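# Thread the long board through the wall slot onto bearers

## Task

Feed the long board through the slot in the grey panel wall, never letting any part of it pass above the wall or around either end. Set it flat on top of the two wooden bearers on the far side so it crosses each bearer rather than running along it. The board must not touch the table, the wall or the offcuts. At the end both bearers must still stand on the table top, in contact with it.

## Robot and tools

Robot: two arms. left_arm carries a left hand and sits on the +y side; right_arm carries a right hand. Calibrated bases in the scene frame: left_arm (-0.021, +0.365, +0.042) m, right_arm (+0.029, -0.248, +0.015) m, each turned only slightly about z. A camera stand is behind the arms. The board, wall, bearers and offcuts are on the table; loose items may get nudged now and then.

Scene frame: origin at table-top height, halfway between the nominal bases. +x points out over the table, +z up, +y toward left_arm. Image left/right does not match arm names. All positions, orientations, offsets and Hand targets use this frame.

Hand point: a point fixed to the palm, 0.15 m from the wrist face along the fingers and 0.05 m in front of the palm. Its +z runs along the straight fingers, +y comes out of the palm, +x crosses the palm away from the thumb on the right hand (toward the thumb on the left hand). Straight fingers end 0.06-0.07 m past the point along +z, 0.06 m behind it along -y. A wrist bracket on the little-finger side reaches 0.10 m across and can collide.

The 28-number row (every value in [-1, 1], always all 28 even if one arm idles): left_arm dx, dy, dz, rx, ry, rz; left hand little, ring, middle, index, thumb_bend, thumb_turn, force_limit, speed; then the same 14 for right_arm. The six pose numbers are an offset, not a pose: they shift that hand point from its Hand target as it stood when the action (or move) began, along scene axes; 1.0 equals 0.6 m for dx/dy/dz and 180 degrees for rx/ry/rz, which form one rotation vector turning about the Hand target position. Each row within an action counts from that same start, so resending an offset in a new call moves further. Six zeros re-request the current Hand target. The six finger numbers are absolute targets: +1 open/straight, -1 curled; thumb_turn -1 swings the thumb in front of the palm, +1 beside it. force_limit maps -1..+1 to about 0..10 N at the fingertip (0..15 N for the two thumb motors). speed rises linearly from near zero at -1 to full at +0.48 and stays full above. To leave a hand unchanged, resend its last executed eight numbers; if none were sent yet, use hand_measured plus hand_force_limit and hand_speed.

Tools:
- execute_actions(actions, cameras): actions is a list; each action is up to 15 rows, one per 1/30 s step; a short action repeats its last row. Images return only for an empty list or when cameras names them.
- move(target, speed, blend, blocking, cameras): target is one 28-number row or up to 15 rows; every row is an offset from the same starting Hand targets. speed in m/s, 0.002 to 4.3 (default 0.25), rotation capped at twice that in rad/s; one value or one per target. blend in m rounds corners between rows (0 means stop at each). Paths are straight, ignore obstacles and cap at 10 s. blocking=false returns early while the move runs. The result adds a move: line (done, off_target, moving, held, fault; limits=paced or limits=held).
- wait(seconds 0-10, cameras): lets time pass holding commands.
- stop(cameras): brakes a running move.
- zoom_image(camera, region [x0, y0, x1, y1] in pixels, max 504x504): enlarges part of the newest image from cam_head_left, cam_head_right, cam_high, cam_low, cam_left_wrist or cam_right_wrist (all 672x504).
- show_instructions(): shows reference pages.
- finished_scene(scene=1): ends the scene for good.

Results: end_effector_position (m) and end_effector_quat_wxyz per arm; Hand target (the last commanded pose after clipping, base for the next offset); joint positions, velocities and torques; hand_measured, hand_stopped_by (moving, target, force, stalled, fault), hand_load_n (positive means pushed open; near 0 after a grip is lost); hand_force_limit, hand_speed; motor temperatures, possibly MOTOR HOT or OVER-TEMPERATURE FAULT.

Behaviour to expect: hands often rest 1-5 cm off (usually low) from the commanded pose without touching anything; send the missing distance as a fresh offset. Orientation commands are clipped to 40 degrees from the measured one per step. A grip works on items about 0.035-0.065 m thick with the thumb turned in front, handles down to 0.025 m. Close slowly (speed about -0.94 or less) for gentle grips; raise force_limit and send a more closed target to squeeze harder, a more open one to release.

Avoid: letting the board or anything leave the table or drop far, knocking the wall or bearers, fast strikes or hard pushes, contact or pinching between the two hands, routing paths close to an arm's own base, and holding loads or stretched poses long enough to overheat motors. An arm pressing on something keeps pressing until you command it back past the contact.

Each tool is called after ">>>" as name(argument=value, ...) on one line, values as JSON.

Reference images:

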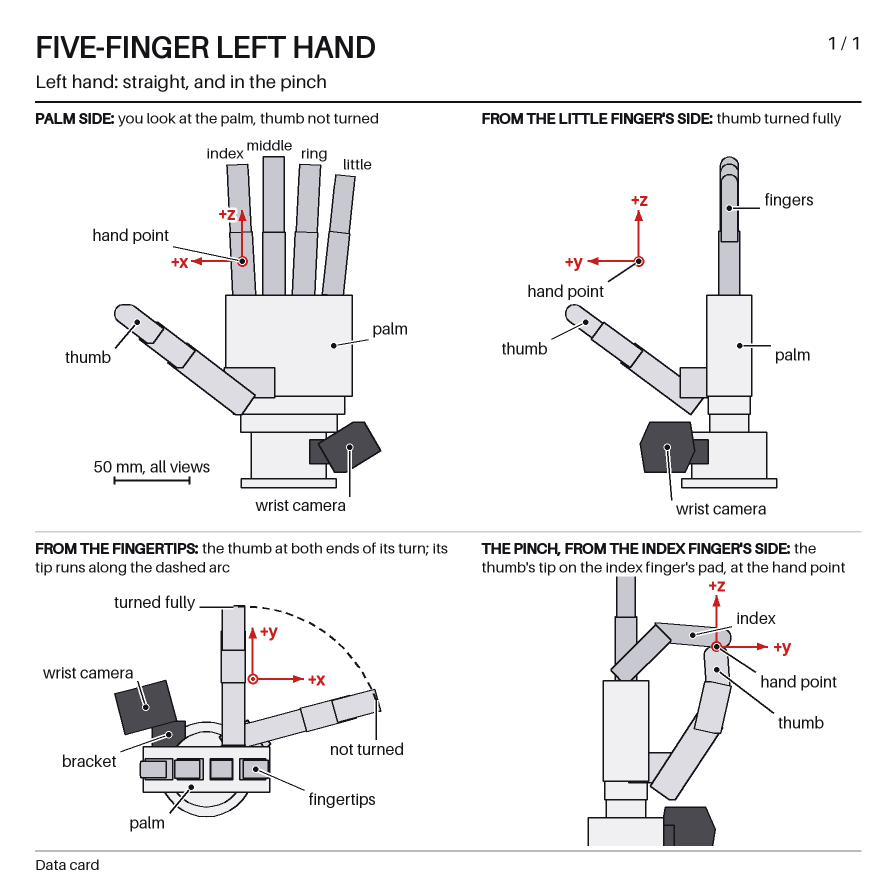

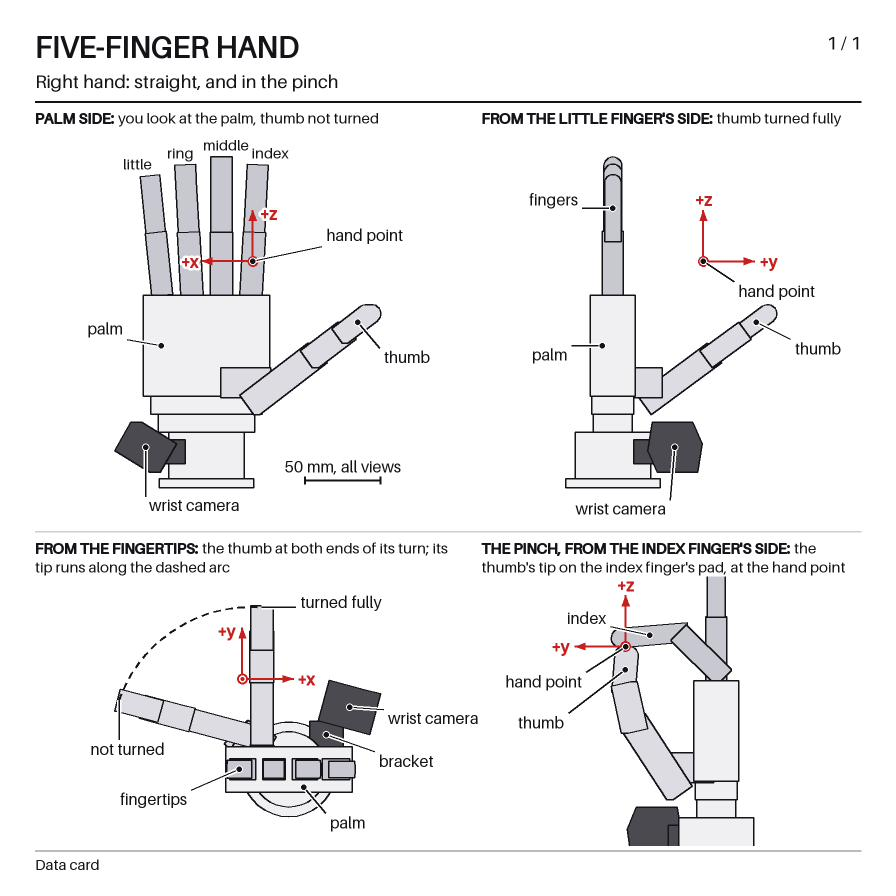

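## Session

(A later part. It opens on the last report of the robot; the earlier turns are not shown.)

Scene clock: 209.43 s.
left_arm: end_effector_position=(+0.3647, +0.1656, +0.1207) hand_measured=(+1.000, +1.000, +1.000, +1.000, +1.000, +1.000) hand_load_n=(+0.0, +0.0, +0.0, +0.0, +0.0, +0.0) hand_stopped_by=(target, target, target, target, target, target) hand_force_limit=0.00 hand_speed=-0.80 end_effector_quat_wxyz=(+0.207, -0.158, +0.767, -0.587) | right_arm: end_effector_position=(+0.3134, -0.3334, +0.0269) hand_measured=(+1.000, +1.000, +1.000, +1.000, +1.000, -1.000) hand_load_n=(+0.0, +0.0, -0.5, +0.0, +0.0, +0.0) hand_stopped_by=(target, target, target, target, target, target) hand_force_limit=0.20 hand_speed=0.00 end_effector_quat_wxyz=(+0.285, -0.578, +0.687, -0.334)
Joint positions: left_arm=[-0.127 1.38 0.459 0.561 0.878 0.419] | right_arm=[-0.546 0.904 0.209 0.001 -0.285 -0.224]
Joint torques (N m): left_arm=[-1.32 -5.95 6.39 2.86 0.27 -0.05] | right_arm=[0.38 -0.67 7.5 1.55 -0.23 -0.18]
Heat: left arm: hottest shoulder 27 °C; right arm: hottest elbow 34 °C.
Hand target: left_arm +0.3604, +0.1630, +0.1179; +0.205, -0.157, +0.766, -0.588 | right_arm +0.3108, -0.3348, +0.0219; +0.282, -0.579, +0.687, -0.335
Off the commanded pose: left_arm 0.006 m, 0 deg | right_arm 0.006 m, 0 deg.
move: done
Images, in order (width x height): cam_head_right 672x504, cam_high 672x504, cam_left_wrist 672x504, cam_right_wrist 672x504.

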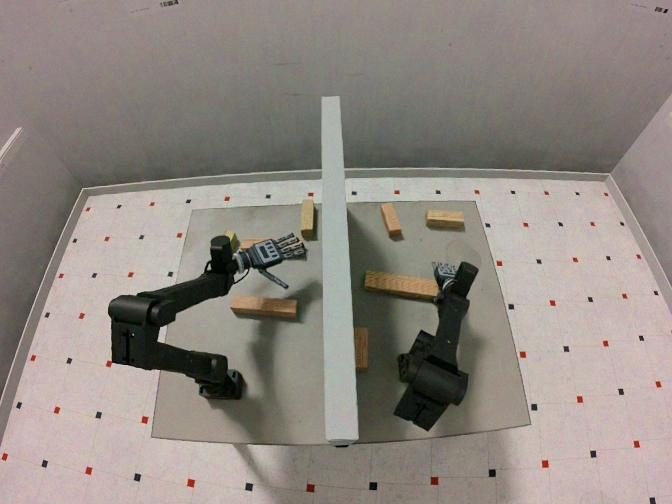

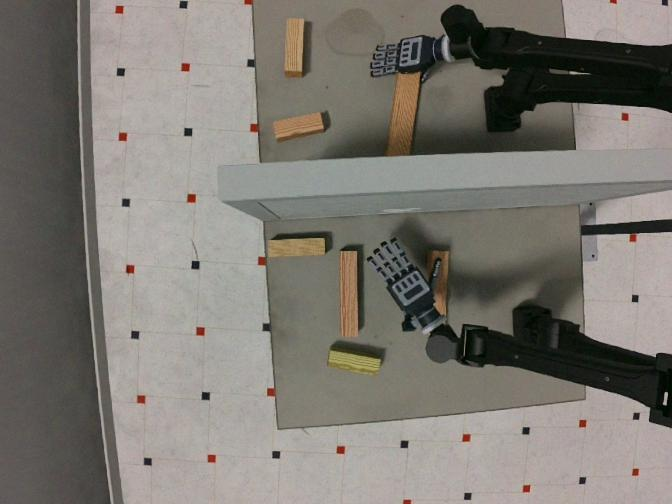

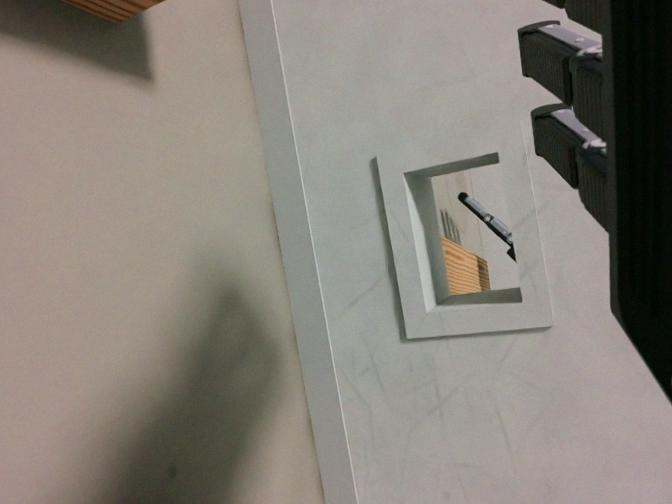

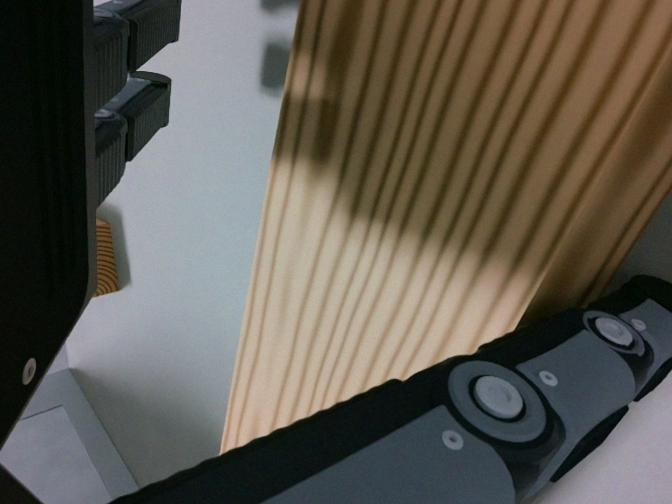

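>>> move(target=[0,0,0,0,0,0,1,1,1,1,1,1,0,-0.8,0,0,0,0,0,0,0.5,0.5,0.5,0.5,1,-1,-0.4,-0.3], cameras=["cam_left_wrist","cam_right_wrist"])

>>> zoom_image(camera="cam_left_wrist", region=[370, 140, 560, 330])

Scene clock: 222.17 s.
left_arm: end_effector_position=(+0.3647, +0.1656, +0.1207) hand_measured=(+1.000, +1.000, +1.000, +1.000, +1.000, +1.000) hand_load_n=(+0.0, -0.5, -0.5, +0.0, +0.0, -0.5) hand_stopped_by=(target, target, target, target, target, target) hand_force_limit=0.00 hand_speed=-0.80 end_effector_quat_wxyz=(+0.207, -0.158, +0.767, -0.587) | right_arm: end_effector_position=(+0.3142, -0.3335, +0.0274) hand_measured=(+0.500, +0.500, +0.506, +0.500, +1.000, -1.000) hand_load_n=(+0.0, +0.0, +0.0, +0.0, +0.0, +0.0) hand_stopped_by=(target, target, force, target, target, target) hand_force_limit=-0.40 hand_speed=-0.30 end_effector_quat_wxyz=(+0.286, -0.578, +0.686, -0.336)
Joint positions: left_arm=[-0.127 1.38 0.459 0.561 0.878 0.419] | right_arm=[-0.546 0.905 0.208 0.007 -0.287 -0.224]
Joint torques (N m): left_arm=[-1.38 -6.01 6.41 2.91 0.27 -0.05] | right_arm=[0.44 -0.44 7.53 1.42 -0.19 -0.18]
Heat: left arm: hottest shoulder 27 °C; right arm: hottest elbow 34 °C.
Hand target: left_arm +0.3604, +0.1630, +0.1179; +0.205, -0.157, +0.766, -0.588 | right_arm +0.3110, -0.3349, +0.0221; +0.283, -0.579, +0.687, -0.335
Off the commanded pose: left_arm 0.006 m, 0 deg | right_arm 0.007 m, 0 deg.
move: done
Images, in order (width x height): cam_left_wrist 672x504, cam_right_wrist 672x504.

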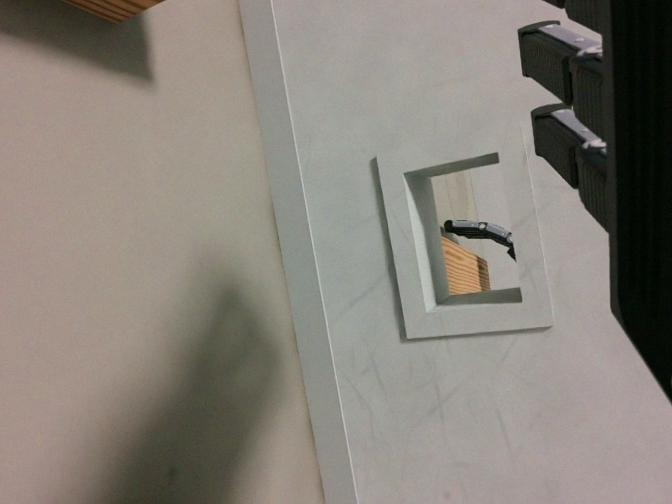

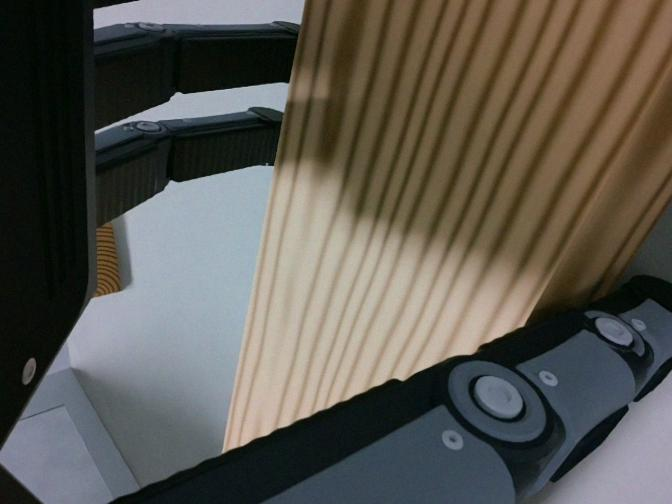

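Scaled by 2.653 from the camera's 672x504 image, which has a finer 960x720 frame.

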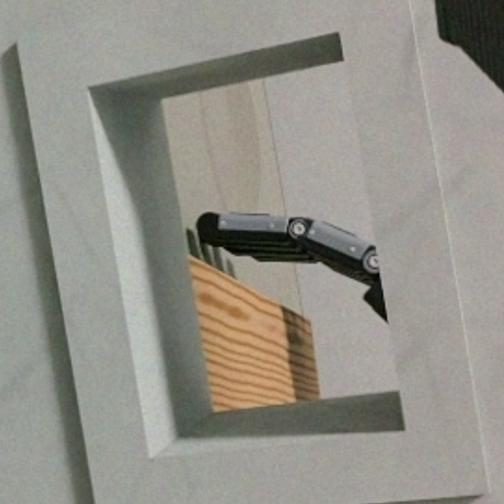

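>>> move(target=[0,0,0,0,0,0,1,1,1,1,1,1,0,-0.8,0,0,0,0,0,0,-0.4,-0.4,-0.4,-0.4,1,-1,-0.4,-0.85], cameras=["cam_left_wrist","cam_right_wrist", "cam_high"])

>>> zoom_image(camera="cam_left_wrist", region=[370, 140, 560, 330])

Scene clock: 227.97 s.
left_arm: end_effector_position=(+0.3647, +0.1656, +0.1207) hand_measured=(+1.000, +1.000, +1.000, +1.000, +1.000, +1.000) hand_load_n=(+0.0, +0.0, +0.0, +0.0, +0.0, -0.5) hand_stopped_by=(target, target, target, target, target, target) hand_force_limit=0.00 hand_speed=-0.80 end_effector_quat_wxyz=(+0.207, -0.158, +0.767, -0.587) | right_arm: end_effector_position=(+0.3167, -0.3347, +0.0294) hand_measured=(-0.040, +0.016, +0.052, +0.030, +1.000, -1.000) hand_load_n=(+8.5, +8.0, +3.5, +4.5, +3.0, +4.0) hand_stopped_by=(force, force, force, force, target, target) hand_force_limit=-0.40 hand_speed=-0.85 end_effector_quat_wxyz=(+0.289, -0.577, +0.683, -0.341)
Joint positions: left_arm=[-0.127 1.38 0.459 0.561 0.878 0.419] | right_arm=[-0.546 0.906 0.208 0.02 -0.288 -0.224]
Joint torques (N m): left_arm=[-1.49 -6.01 6.41 2.86 0.28 -0.07] | right_arm=[0.44 -0.5 7.53 0.9 -0.12 -0.17]
Heat: left arm: hottest shoulder 27 °C; right arm: hottest elbow 33 °C.
Hand target: left_arm +0.3604, +0.1630, +0.1179; +0.205, -0.157, +0.766, -0.588 | right_arm +0.3109, -0.3349, +0.0220; +0.283, -0.579, +0.687, -0.335
Off the commanded pose: left_arm 0.006 m, 0 deg | right_arm 0.009 m, 1 deg.
move: done
Images, in order (width x height): cam_high 672x504, cam_left_wrist 672x504, cam_right_wrist 672x504.

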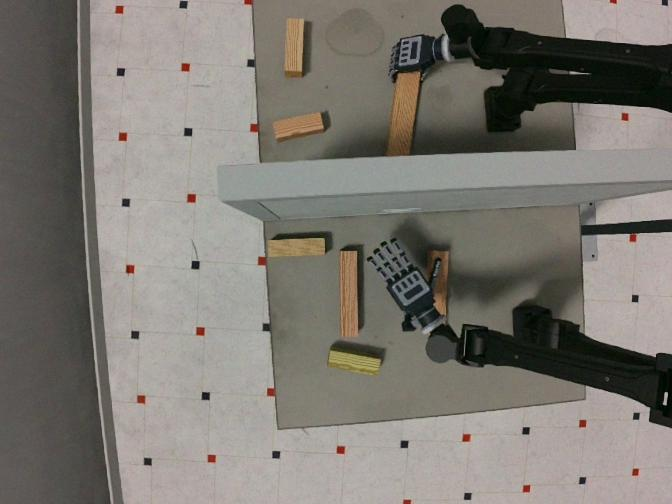

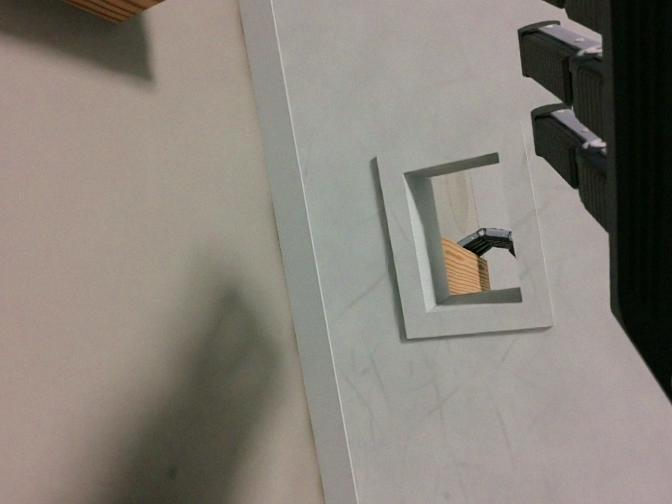

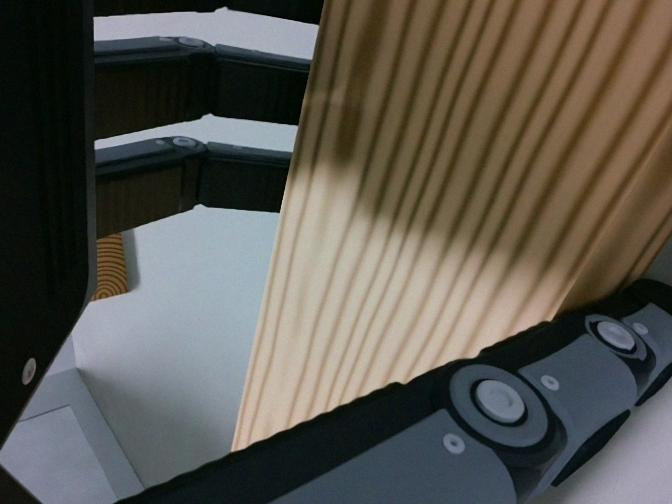

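Scaled by 2.653 from the camera's 672x504 image, which has a finer 960x720 frame.

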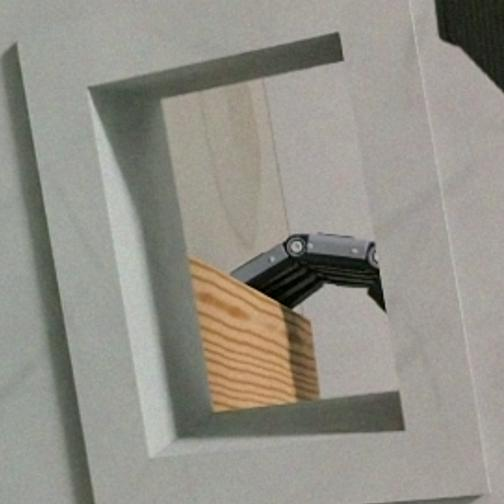

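>>> move(target=[[0,0,0,0,0,0,1,1,1,1,1,1,0,-0.8,0,0,0,0,0,0,0.25,0.25,0.25,0.25,1,-1,-0.4,-0.5],[0,0,0,0,0,0,1,1,1,1,1,1,0,-0.8,0,0,-0.014,0,0,0,0.25,0.25,0.25,0.25,1,-1,-0.4,-0.5]], speed=0.1, cameras=["cam_right_wrist"])

Scene clock: 242.00 s.
left_arm: end_effector_position=(+0.3647, +0.1656, +0.1207) hand_measured=(+1.000, +1.000, +1.000, +1.000, +1.000, +1.000) hand_load_n=(+0.0, +0.0, -0.5, +0.0, +0.0, -0.5) hand_stopped_by=(target, target, target, target, target, target) hand_force_limit=0.00 hand_speed=-0.80 end_effector_quat_wxyz=(+0.207, -0.158, +0.767, -0.587) | right_arm: end_effector_position=(+0.3196, -0.3357, +0.0290) hand_measured=(+0.250, +0.250, +0.248, +0.250, +1.000, -1.000) hand_load_n=(+0.0, +0.0, -5.5, +0.0, +0.5, +0.0) hand_stopped_by=(target, target, target, target, target, target) hand_force_limit=-0.40 hand_speed=-0.50 end_effector_quat_wxyz=(+0.292, -0.577, +0.680, -0.345)
Joint positions: left_arm=[-0.127 1.38 0.459 0.561 0.878 0.419] | right_arm=[-0.546 0.921 0.206 0.05 -0.292 -0.224]
Joint torques (N m): left_arm=[-1.55 -5.95 6.37 2.86 0.28 -0.05] | right_arm=[0.38 0.62 6.53 1.46 -0.02 -0.18]
Heat: left arm: hottest shoulder 27 °C; right arm: hottest elbow 33 °C.
Hand target: left_arm +0.3604, +0.1630, +0.1179; +0.205, -0.157, +0.766, -0.588 | right_arm +0.3108, -0.3348, +0.0135; +0.283, -0.579, +0.687, -0.335
Off the commanded pose: left_arm 0.006 m, 0 deg | right_arm 0.018 m, 2 deg.
move: off_target (right_arm)
Images, in order (width x height): cam_right_wrist 672x504.

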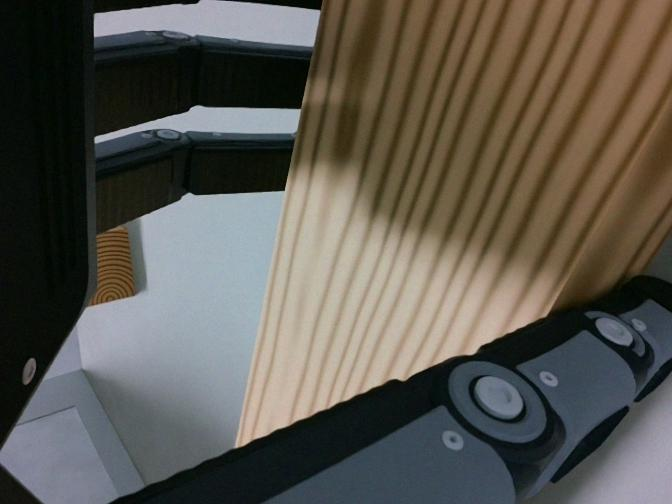

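>>> move(target=[[0,0,0,0,0,0,1,1,1,1,1,1,0,-0.8,0,0,0.01,0,0,0,0.25,0.25,0.25,0.25,1,-1,-0.4,-0.5],[0,0,0,0,0,0,1,1,1,1,1,1,0,-0.8,0,0,0.01,0,0,0,-0.5,-0.5,-0.5,-0.5,1,-1,-0.4,-0.85]], speed=0.1, cameras=["cam_right_wrist","cam_left_wrist"])

Scene clock: 256.23 s.
left_arm: end_effector_position=(+0.3647, +0.1656, +0.1207) hand_measured=(+1.000, +1.000, +1.000, +1.000, +1.000, +1.000) hand_load_n=(+0.0, +0.0, +0.0, +0.0, +0.0, +0.0) hand_stopped_by=(target, target, target, target, target, target) hand_force_limit=0.00 hand_speed=-0.80 end_effector_quat_wxyz=(+0.207, -0.158, +0.767, -0.587) | right_arm: end_effector_position=(+0.3190, -0.3359, +0.0285) hand_measured=(-0.026, +0.030, +0.056, +0.030, +1.000, -1.000) hand_load_n=(+8.5, +3.0, +1.0, +3.5, +2.0, +2.5) hand_stopped_by=(force, force, force, force, target, target) hand_force_limit=-0.40 hand_speed=-0.85 end_effector_quat_wxyz=(+0.290, -0.577, +0.681, -0.345)
Joint positions: left_arm=[-0.127 1.38 0.459 0.561 0.878 0.419] | right_arm=[-0.546 0.92 0.206 0.047 -0.289 -0.224]
Joint torques (N m): left_arm=[-1.44 -6.01 6.39 2.89 0.27 -0.05] | right_arm=[0.44 -0.79 7.32 0.49 -0.09 -0.17]
Heat: left arm: hottest shoulder 27 °C; right arm: hottest elbow 31 °C.
Hand target: left_arm +0.3604, +0.1630, +0.1179; +0.205, -0.157, +0.766, -0.588 | right_arm +0.3108, -0.3348, +0.0195; +0.282, -0.579, +0.687, -0.335
Off the commanded pose: left_arm 0.006 m, 0 deg | right_arm 0.012 m, 2 deg.
move: off_target (right_arm); target 2's new numbers were sent with right_arm's hand 0.013 m and 2 deg from that target
Images, in order (width x height): cam_left_wrist 672x504, cam_right_wrist 672x504.

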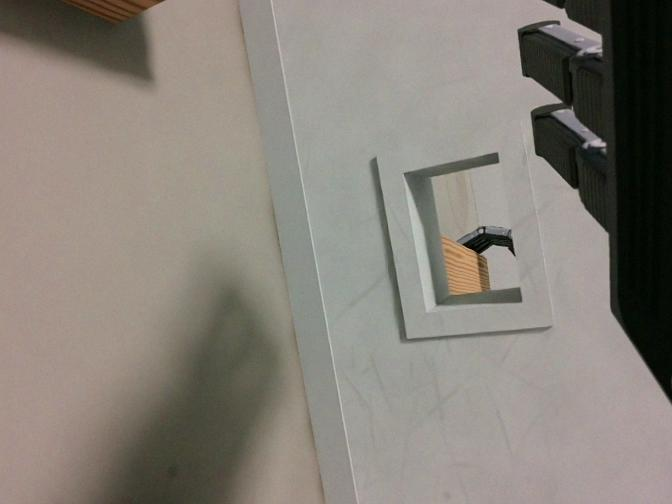

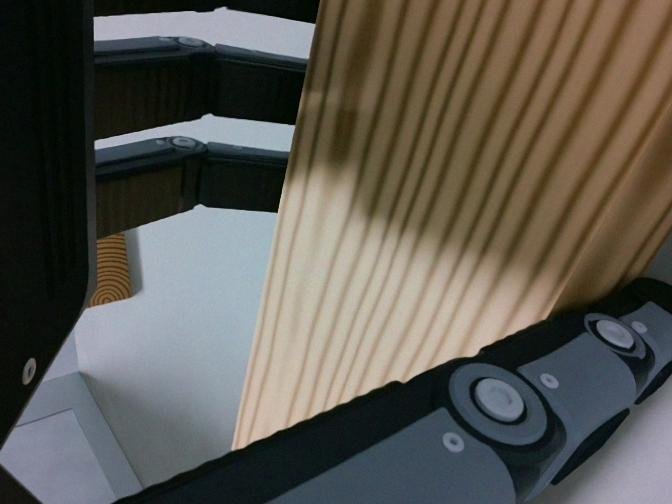

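>>> move(target=[[0,0,0,0,0,0,1,1,1,1,1,1,0,-0.8,0,0,0.01,0,0,0,-0.5,-0.6,-0.6,-0.6,1,-1,0.1,-0.85],[0,0,0,0,0,0,1,1,1,1,1,1,0,-0.8,0,0,0.08,0,0,0,-0.5,-0.6,-0.6,-0.6,1,-1,0.1,-0.85]], speed=0.1, cameras=["all"])

>>> zoom_image(camera="cam_left_wrist", region=[370, 140, 560, 330])

Scene clock: 263.40 s.
left_arm: end_effector_position=(+0.3647, +0.1656, +0.1207) hand_measured=(+1.000, +1.000, +1.000, +1.000, +1.000, +1.000) hand_load_n=(+0.0, +0.0, +0.0, +0.0, +0.0, -0.5) hand_stopped_by=(target, target, target, target, target, target) hand_force_limit=0.00 hand_speed=-0.80 end_effector_quat_wxyz=(+0.207, -0.158, +0.767, -0.587) | right_arm: end_effector_position=(+0.2873, -0.3203, +0.0310) hand_measured=(-0.026, +0.020, +0.046, +0.020, +1.000, -1.000) hand_load_n=(+3.0, +7.0, +5.5, +8.0, +2.5, +7.5) hand_stopped_by=(force, force, force, force, target, target) hand_force_limit=0.10 hand_speed=-0.85 end_effector_quat_wxyz=(+0.269, -0.588, +0.699, -0.305)
Joint positions: left_arm=[-0.127 1.38 0.459 0.561 0.878 0.419] | right_arm=[-0.546 0.769 0.213 -0.213 -0.28 -0.239]
Joint torques (N m): left_arm=[-1.61 -5.89 6.34 2.85 0.27 -0.06] | right_arm=[0.62 -1.38 14.57 0.54 -0.39 -0.03]
Heat: left arm: hottest shoulder 27 °C; right arm: hottest elbow 31 °C.
Hand target: left_arm +0.3604, +0.1630, +0.1179; +0.205, -0.157, +0.766, -0.588 | right_arm +0.3109, -0.3348, +0.0676; +0.283, -0.579, +0.687, -0.335
Off the commanded pose: left_arm 0.006 m, 0 deg | right_arm 0.046 m, 4 deg.
move: off_target (right_arm)

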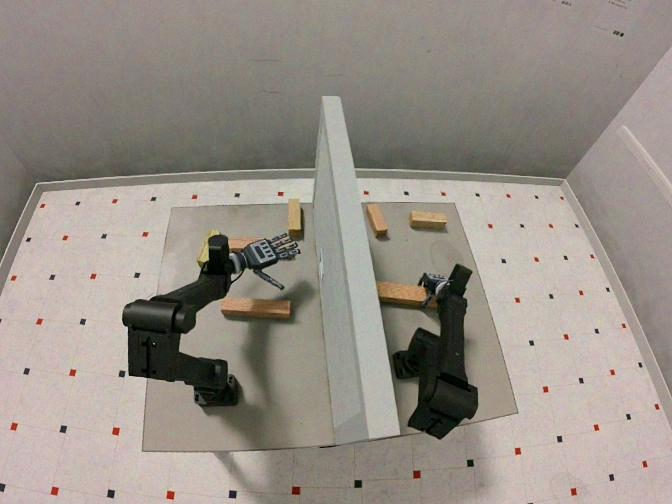

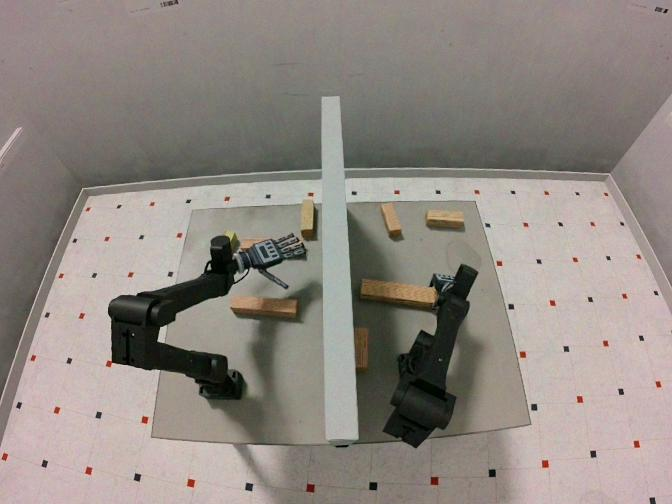

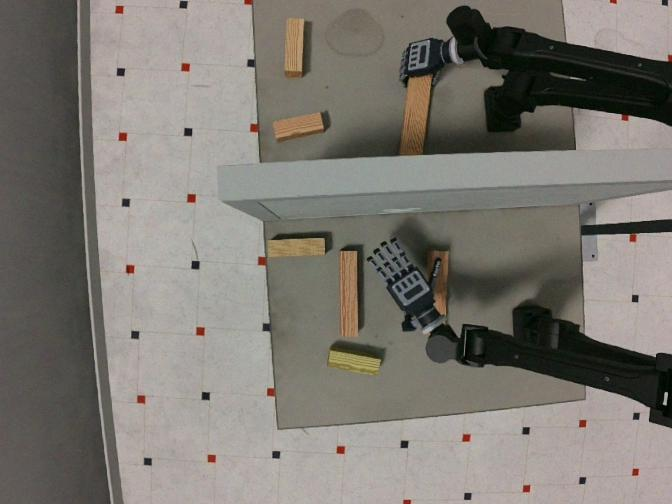

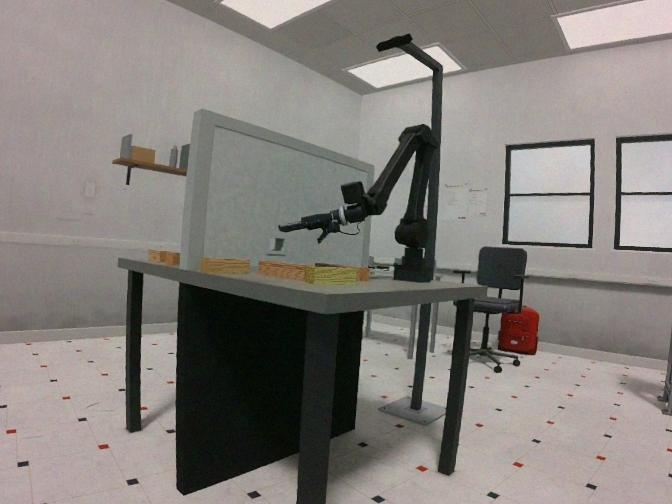

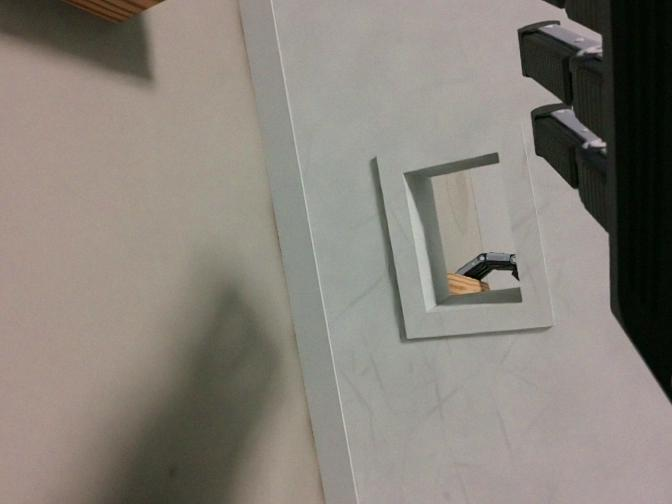

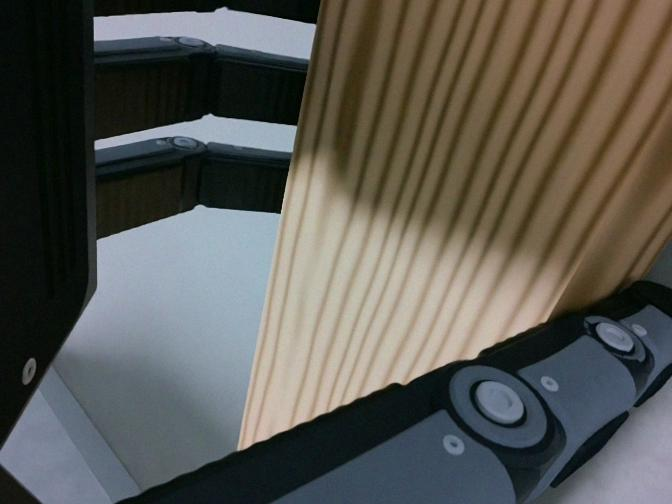

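Scaled by 2.653 from the camera's 672x504 image, which has a finer 960x720 frame.

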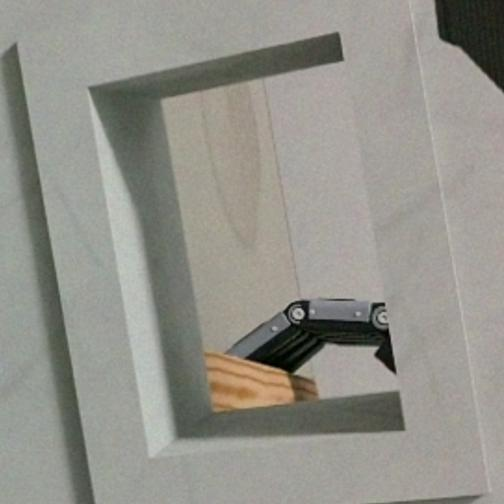

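>>> move(target=[0,0,0,0,0,0,1,1,1,1,1,1,0,-0.8,0,0,0.04,0,0,0,-0.5,-0.6,-0.6,-0.6,1,-1,0.1,-0.85], speed=0.1, cameras=["cam_head_right","cam_high","cam_left_wrist"])

>>> zoom_image(camera="cam_left_wrist", region=[370, 140, 560, 330])

Scene clock: 270.00 s.
left_arm: end_effector_position=(+0.3647, +0.1656, +0.1207) hand_measured=(+1.000, +1.000, +1.000, +1.000, +1.000, +1.000) hand_load_n=(+0.0, -0.5, +0.0, +0.0, +0.0, -0.5) hand_stopped_by=(target, target, target, target, target, target) hand_force_limit=0.00 hand_speed=-0.80 end_effector_quat_wxyz=(+0.207, -0.158, +0.767, -0.587) | right_arm: end_effector_position=(+0.2868, -0.3196, +0.0501) hand_measured=(-0.026, +0.018, +0.046, +0.018, +1.000, -1.000) hand_load_n=(+1.5, +0.5, +0.0, +3.0, +0.5, +3.5) hand_stopped_by=(force, force, force, force, target, target) hand_force_limit=0.10 hand_speed=-0.85 end_effector_quat_wxyz=(+0.268, -0.589, +0.701, -0.301)
Joint positions: left_arm=[-0.127 1.38 0.459 0.561 0.878 0.419] | right_arm=[-0.546 0.714 0.258 -0.323 -0.282 -0.239]
Joint torques (N m): left_arm=[-1.49 -5.77 6.35 2.85 0.28 -0.04] | right_arm=[0.62 -1.14 15.58 0.51 -0.31 -0.02]
Heat: left arm: hottest shoulder 27 °C; right arm: hottest elbow 32 °C.
Hand target: left_arm +0.3604, +0.1630, +0.1179; +0.205, -0.157, +0.766, -0.588 | right_arm +0.3109, -0.3349, +0.0917; +0.283, -0.579, +0.687, -0.335
Off the commanded pose: left_arm 0.006 m, 0 deg | right_arm 0.050 m, 5 deg.
move: off_target (right_arm)
Images, in order (width x height): cam_head_right 672x504, cam_high 672x504, cam_left_wrist 672x504.

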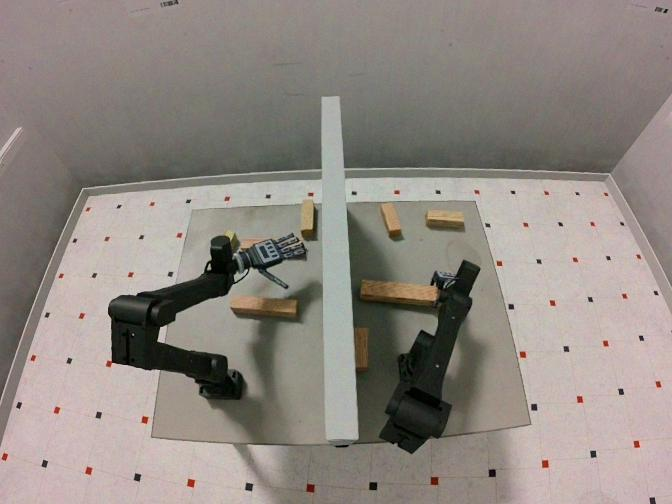

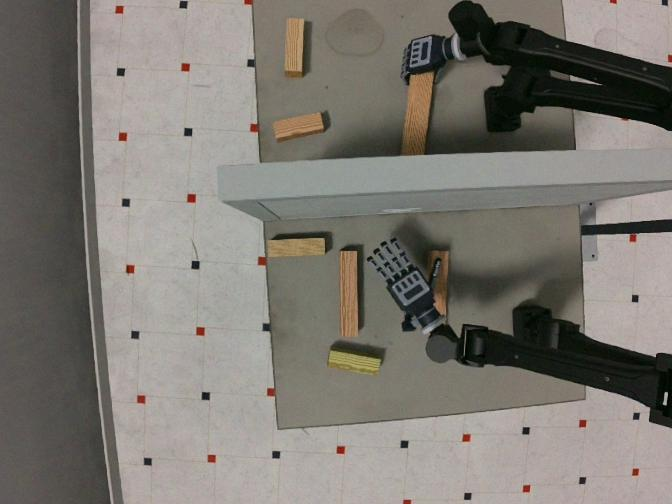

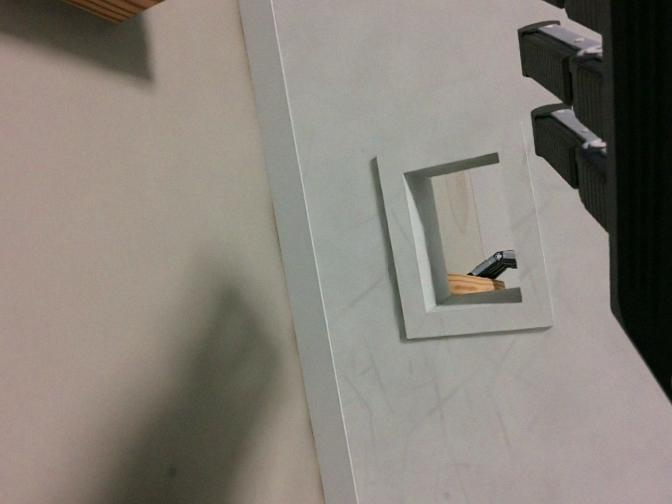

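Scaled by 2.653 from the camera's 672x504 image, which has a finer 960x720 frame.

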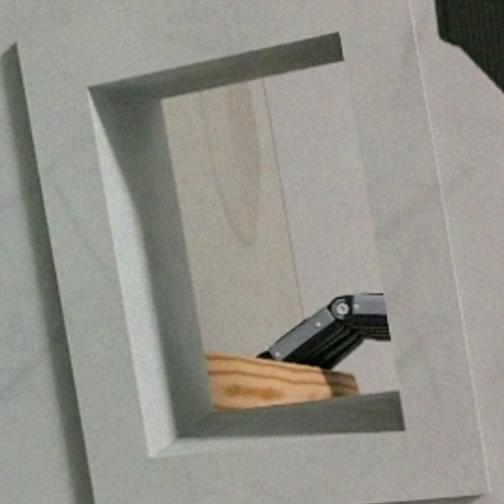

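>>> move(target=[0,0,0,0,0,0,1,1,1,1,1,1,0,-0.8,-0.02,0.02,-0.12,0,0,0,-0.5,-0.6,-0.6,-0.6,1,-1,0.1,-0.85], speed=0.1, cameras=["cam_right_wrist","cam_high","cam_left_wrist"])

Scene clock: 315.97 s.
left_arm: end_effector_position=(+0.3647, +0.1656, +0.1207) hand_measured=(+1.000, +1.000, +1.000, +1.000, +1.000, +1.000) hand_load_n=(+0.0, +0.0, +0.0, +0.0, +0.0, +0.0) hand_stopped_by=(target, target, target, target, target, target) hand_force_limit=0.00 hand_speed=-0.80 end_effector_quat_wxyz=(+0.207, -0.158, +0.767, -0.587) | right_arm: end_effector_position=(+0.3026, -0.3279, +0.0306) hand_measured=(-0.026, +0.018, +0.046, +0.018, +1.000, -1.000) hand_load_n=(+3.0, +4.0, +1.0, +4.0, +2.0, -3.5) hand_stopped_by=(force, force, force, force, target, target) hand_force_limit=0.10 hand_speed=-0.85 end_effector_quat_wxyz=(+0.285, -0.580, +0.681, -0.345)
Joint positions: left_arm=[-0.127 1.38 0.459 0.561 0.878 0.419] | right_arm=[-0.542 0.806 0.179 -0.047 -0.279 -0.232]
Joint torques (N m): left_arm=[-1.44 -5.95 6.41 2.84 0.27 -0.04] | right_arm=[1.96 0.91 7.23 1.7 0.14 0.03]
Heat: left arm: hottest shoulder 27 °C; right arm: hottest elbow 35 °C.
Hand target: left_arm +0.3604, +0.1630, +0.1179; +0.205, -0.157, +0.766, -0.588 | right_arm +0.2989, -0.3229, +0.0197; +0.282, -0.579, +0.687, -0.335
Off the commanded pose: left_arm 0.006 m, 0 deg | right_arm 0.013 m, 1 deg.
move: off_target (right_arm)
Images, in order (width x height): cam_high 672x504, cam_left_wrist 672x504, cam_right_wrist 672x504.

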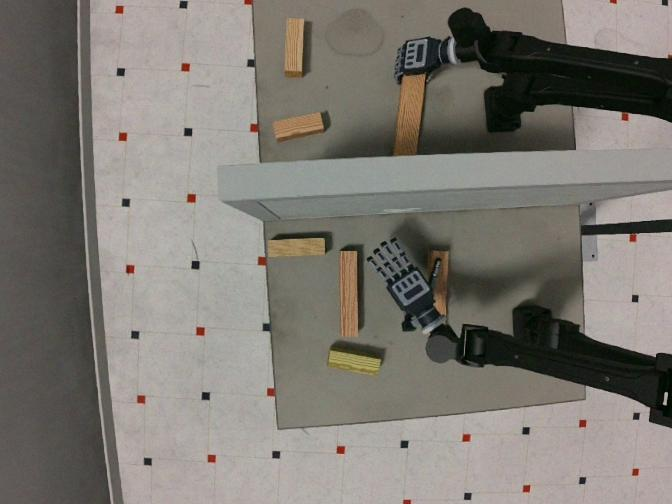

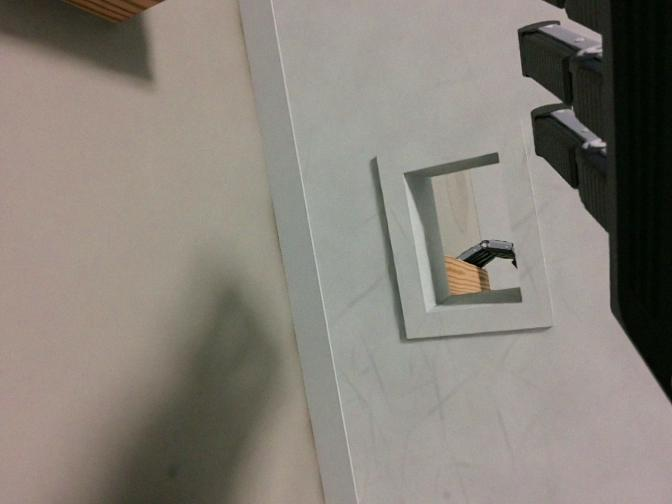

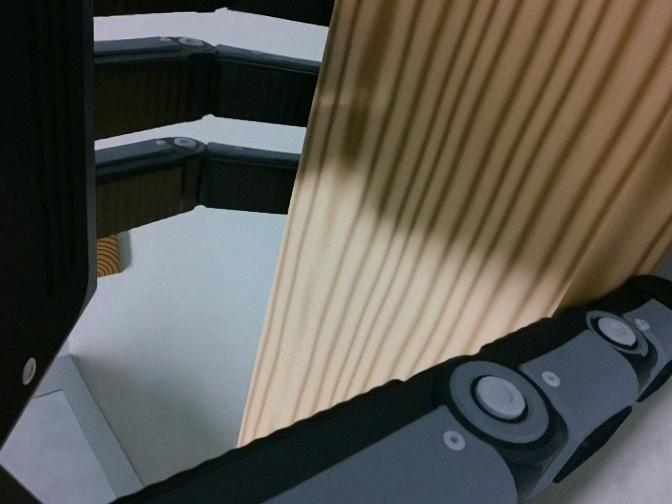

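>>> move(target=[[0,0,0,0,0,0,1,1,1,1,1,1,0,-0.8,0,0,0,0,0,0,1,1,1,1,1,-1,0.1,-0.4],[0,0,0,0,0,0,1,1,1,1,1,1,0,-0.8,0,0,0.12,0,0,0,1,1,1,1,1,-1,0.1,-0.4]], speed=0.15, cameras=["cam_head_right","cam_high","cam_left_wrist"])

>>> zoom_image(camera="cam_high", region=[350, 10, 490, 160])

>>> zoom_image(camera="cam_head_right", region=[340, 240, 480, 330])

Scene clock: 321.43 s.
left_arm: end_effector_position=(+0.3647, +0.1656, +0.1207) hand_measured=(+1.000, +1.000, +1.000, +1.000, +1.000, +1.000) hand_load_n=(+0.0, +0.0, +0.0, +0.0, +0.0, -0.5) hand_stopped_by=(target, target, target, target, target, target) hand_force_limit=0.00 hand_speed=-0.80 end_effector_quat_wxyz=(+0.207, -0.158, +0.767, -0.587) | right_arm: end_effector_position=(+0.2818, -0.3135, +0.0588) hand_measured=(+1.000, +1.000, +1.000, +1.000, +1.000, -1.000) hand_load_n=(+0.0, +0.0, +0.0, +0.0, +0.0, +0.0) hand_stopped_by=(target, target, target, target, target, target) hand_force_limit=0.10 hand_speed=-0.40 end_effector_quat_wxyz=(+0.272, -0.585, +0.698, -0.311)
Joint positions: left_arm=[-0.127 1.38 0.459 0.561 0.878 0.419] | right_arm=[-0.528 0.627 0.249 -0.374 -0.266 -0.22]
Joint torques (N m): left_arm=[-1.44 -5.83 6.41 2.86 0.27 -0.05] | right_arm=[1.2 -0.09 14.65 0.34 -0.23 -0.05]
Heat: left arm: hottest shoulder 27 °C; right arm: hottest elbow 35 °C.
Hand target: left_arm +0.3604, +0.1630, +0.1179; +0.205, -0.157, +0.766, -0.588 | right_arm +0.2988, -0.3228, +0.0915; +0.283, -0.579, +0.687, -0.335
Off the commanded pose: left_arm 0.006 m, 0 deg | right_arm 0.038 m, 3 deg.
move: off_target (right_arm)
Images, in order (width x height): cam_head_right 672x504, cam_high 672x504, cam_left_wrist 672x504.

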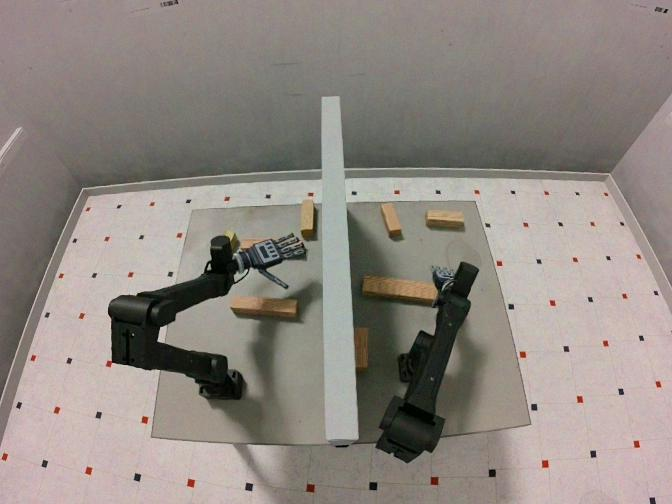

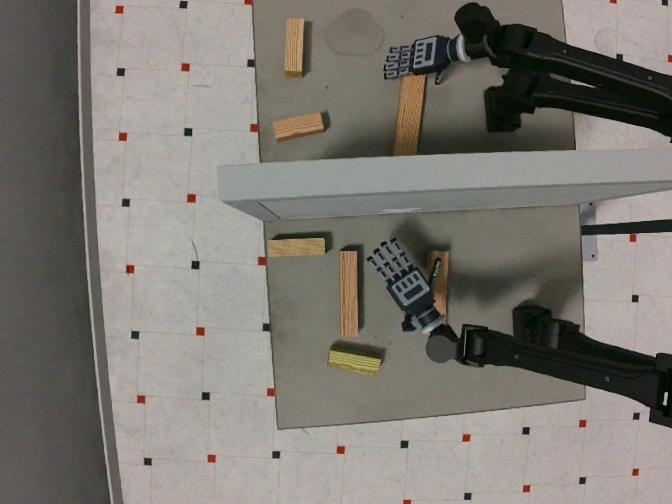

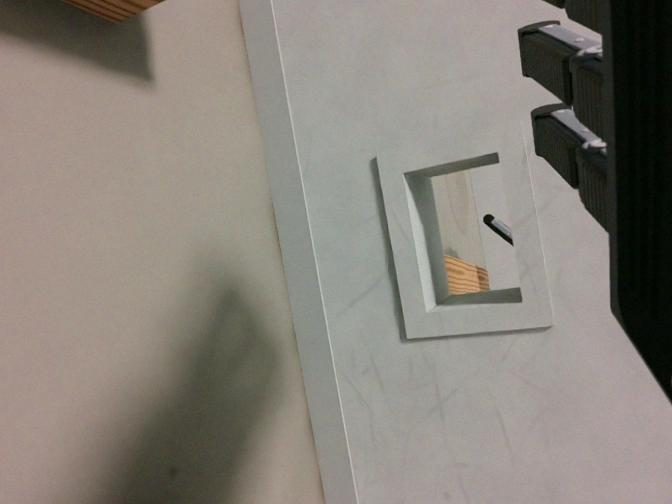

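Scaled by 3.360 from the camera's 672x504 image, which has a finer 960x720 frame.

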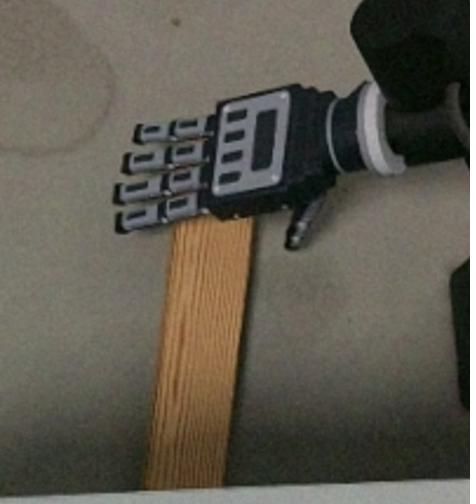

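Scaled by 3.600 from the camera's 672x504 image, which has a finer 960x720 frame.

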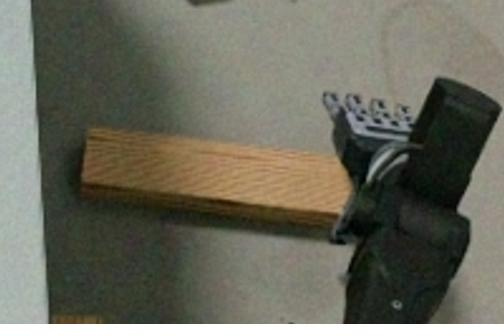

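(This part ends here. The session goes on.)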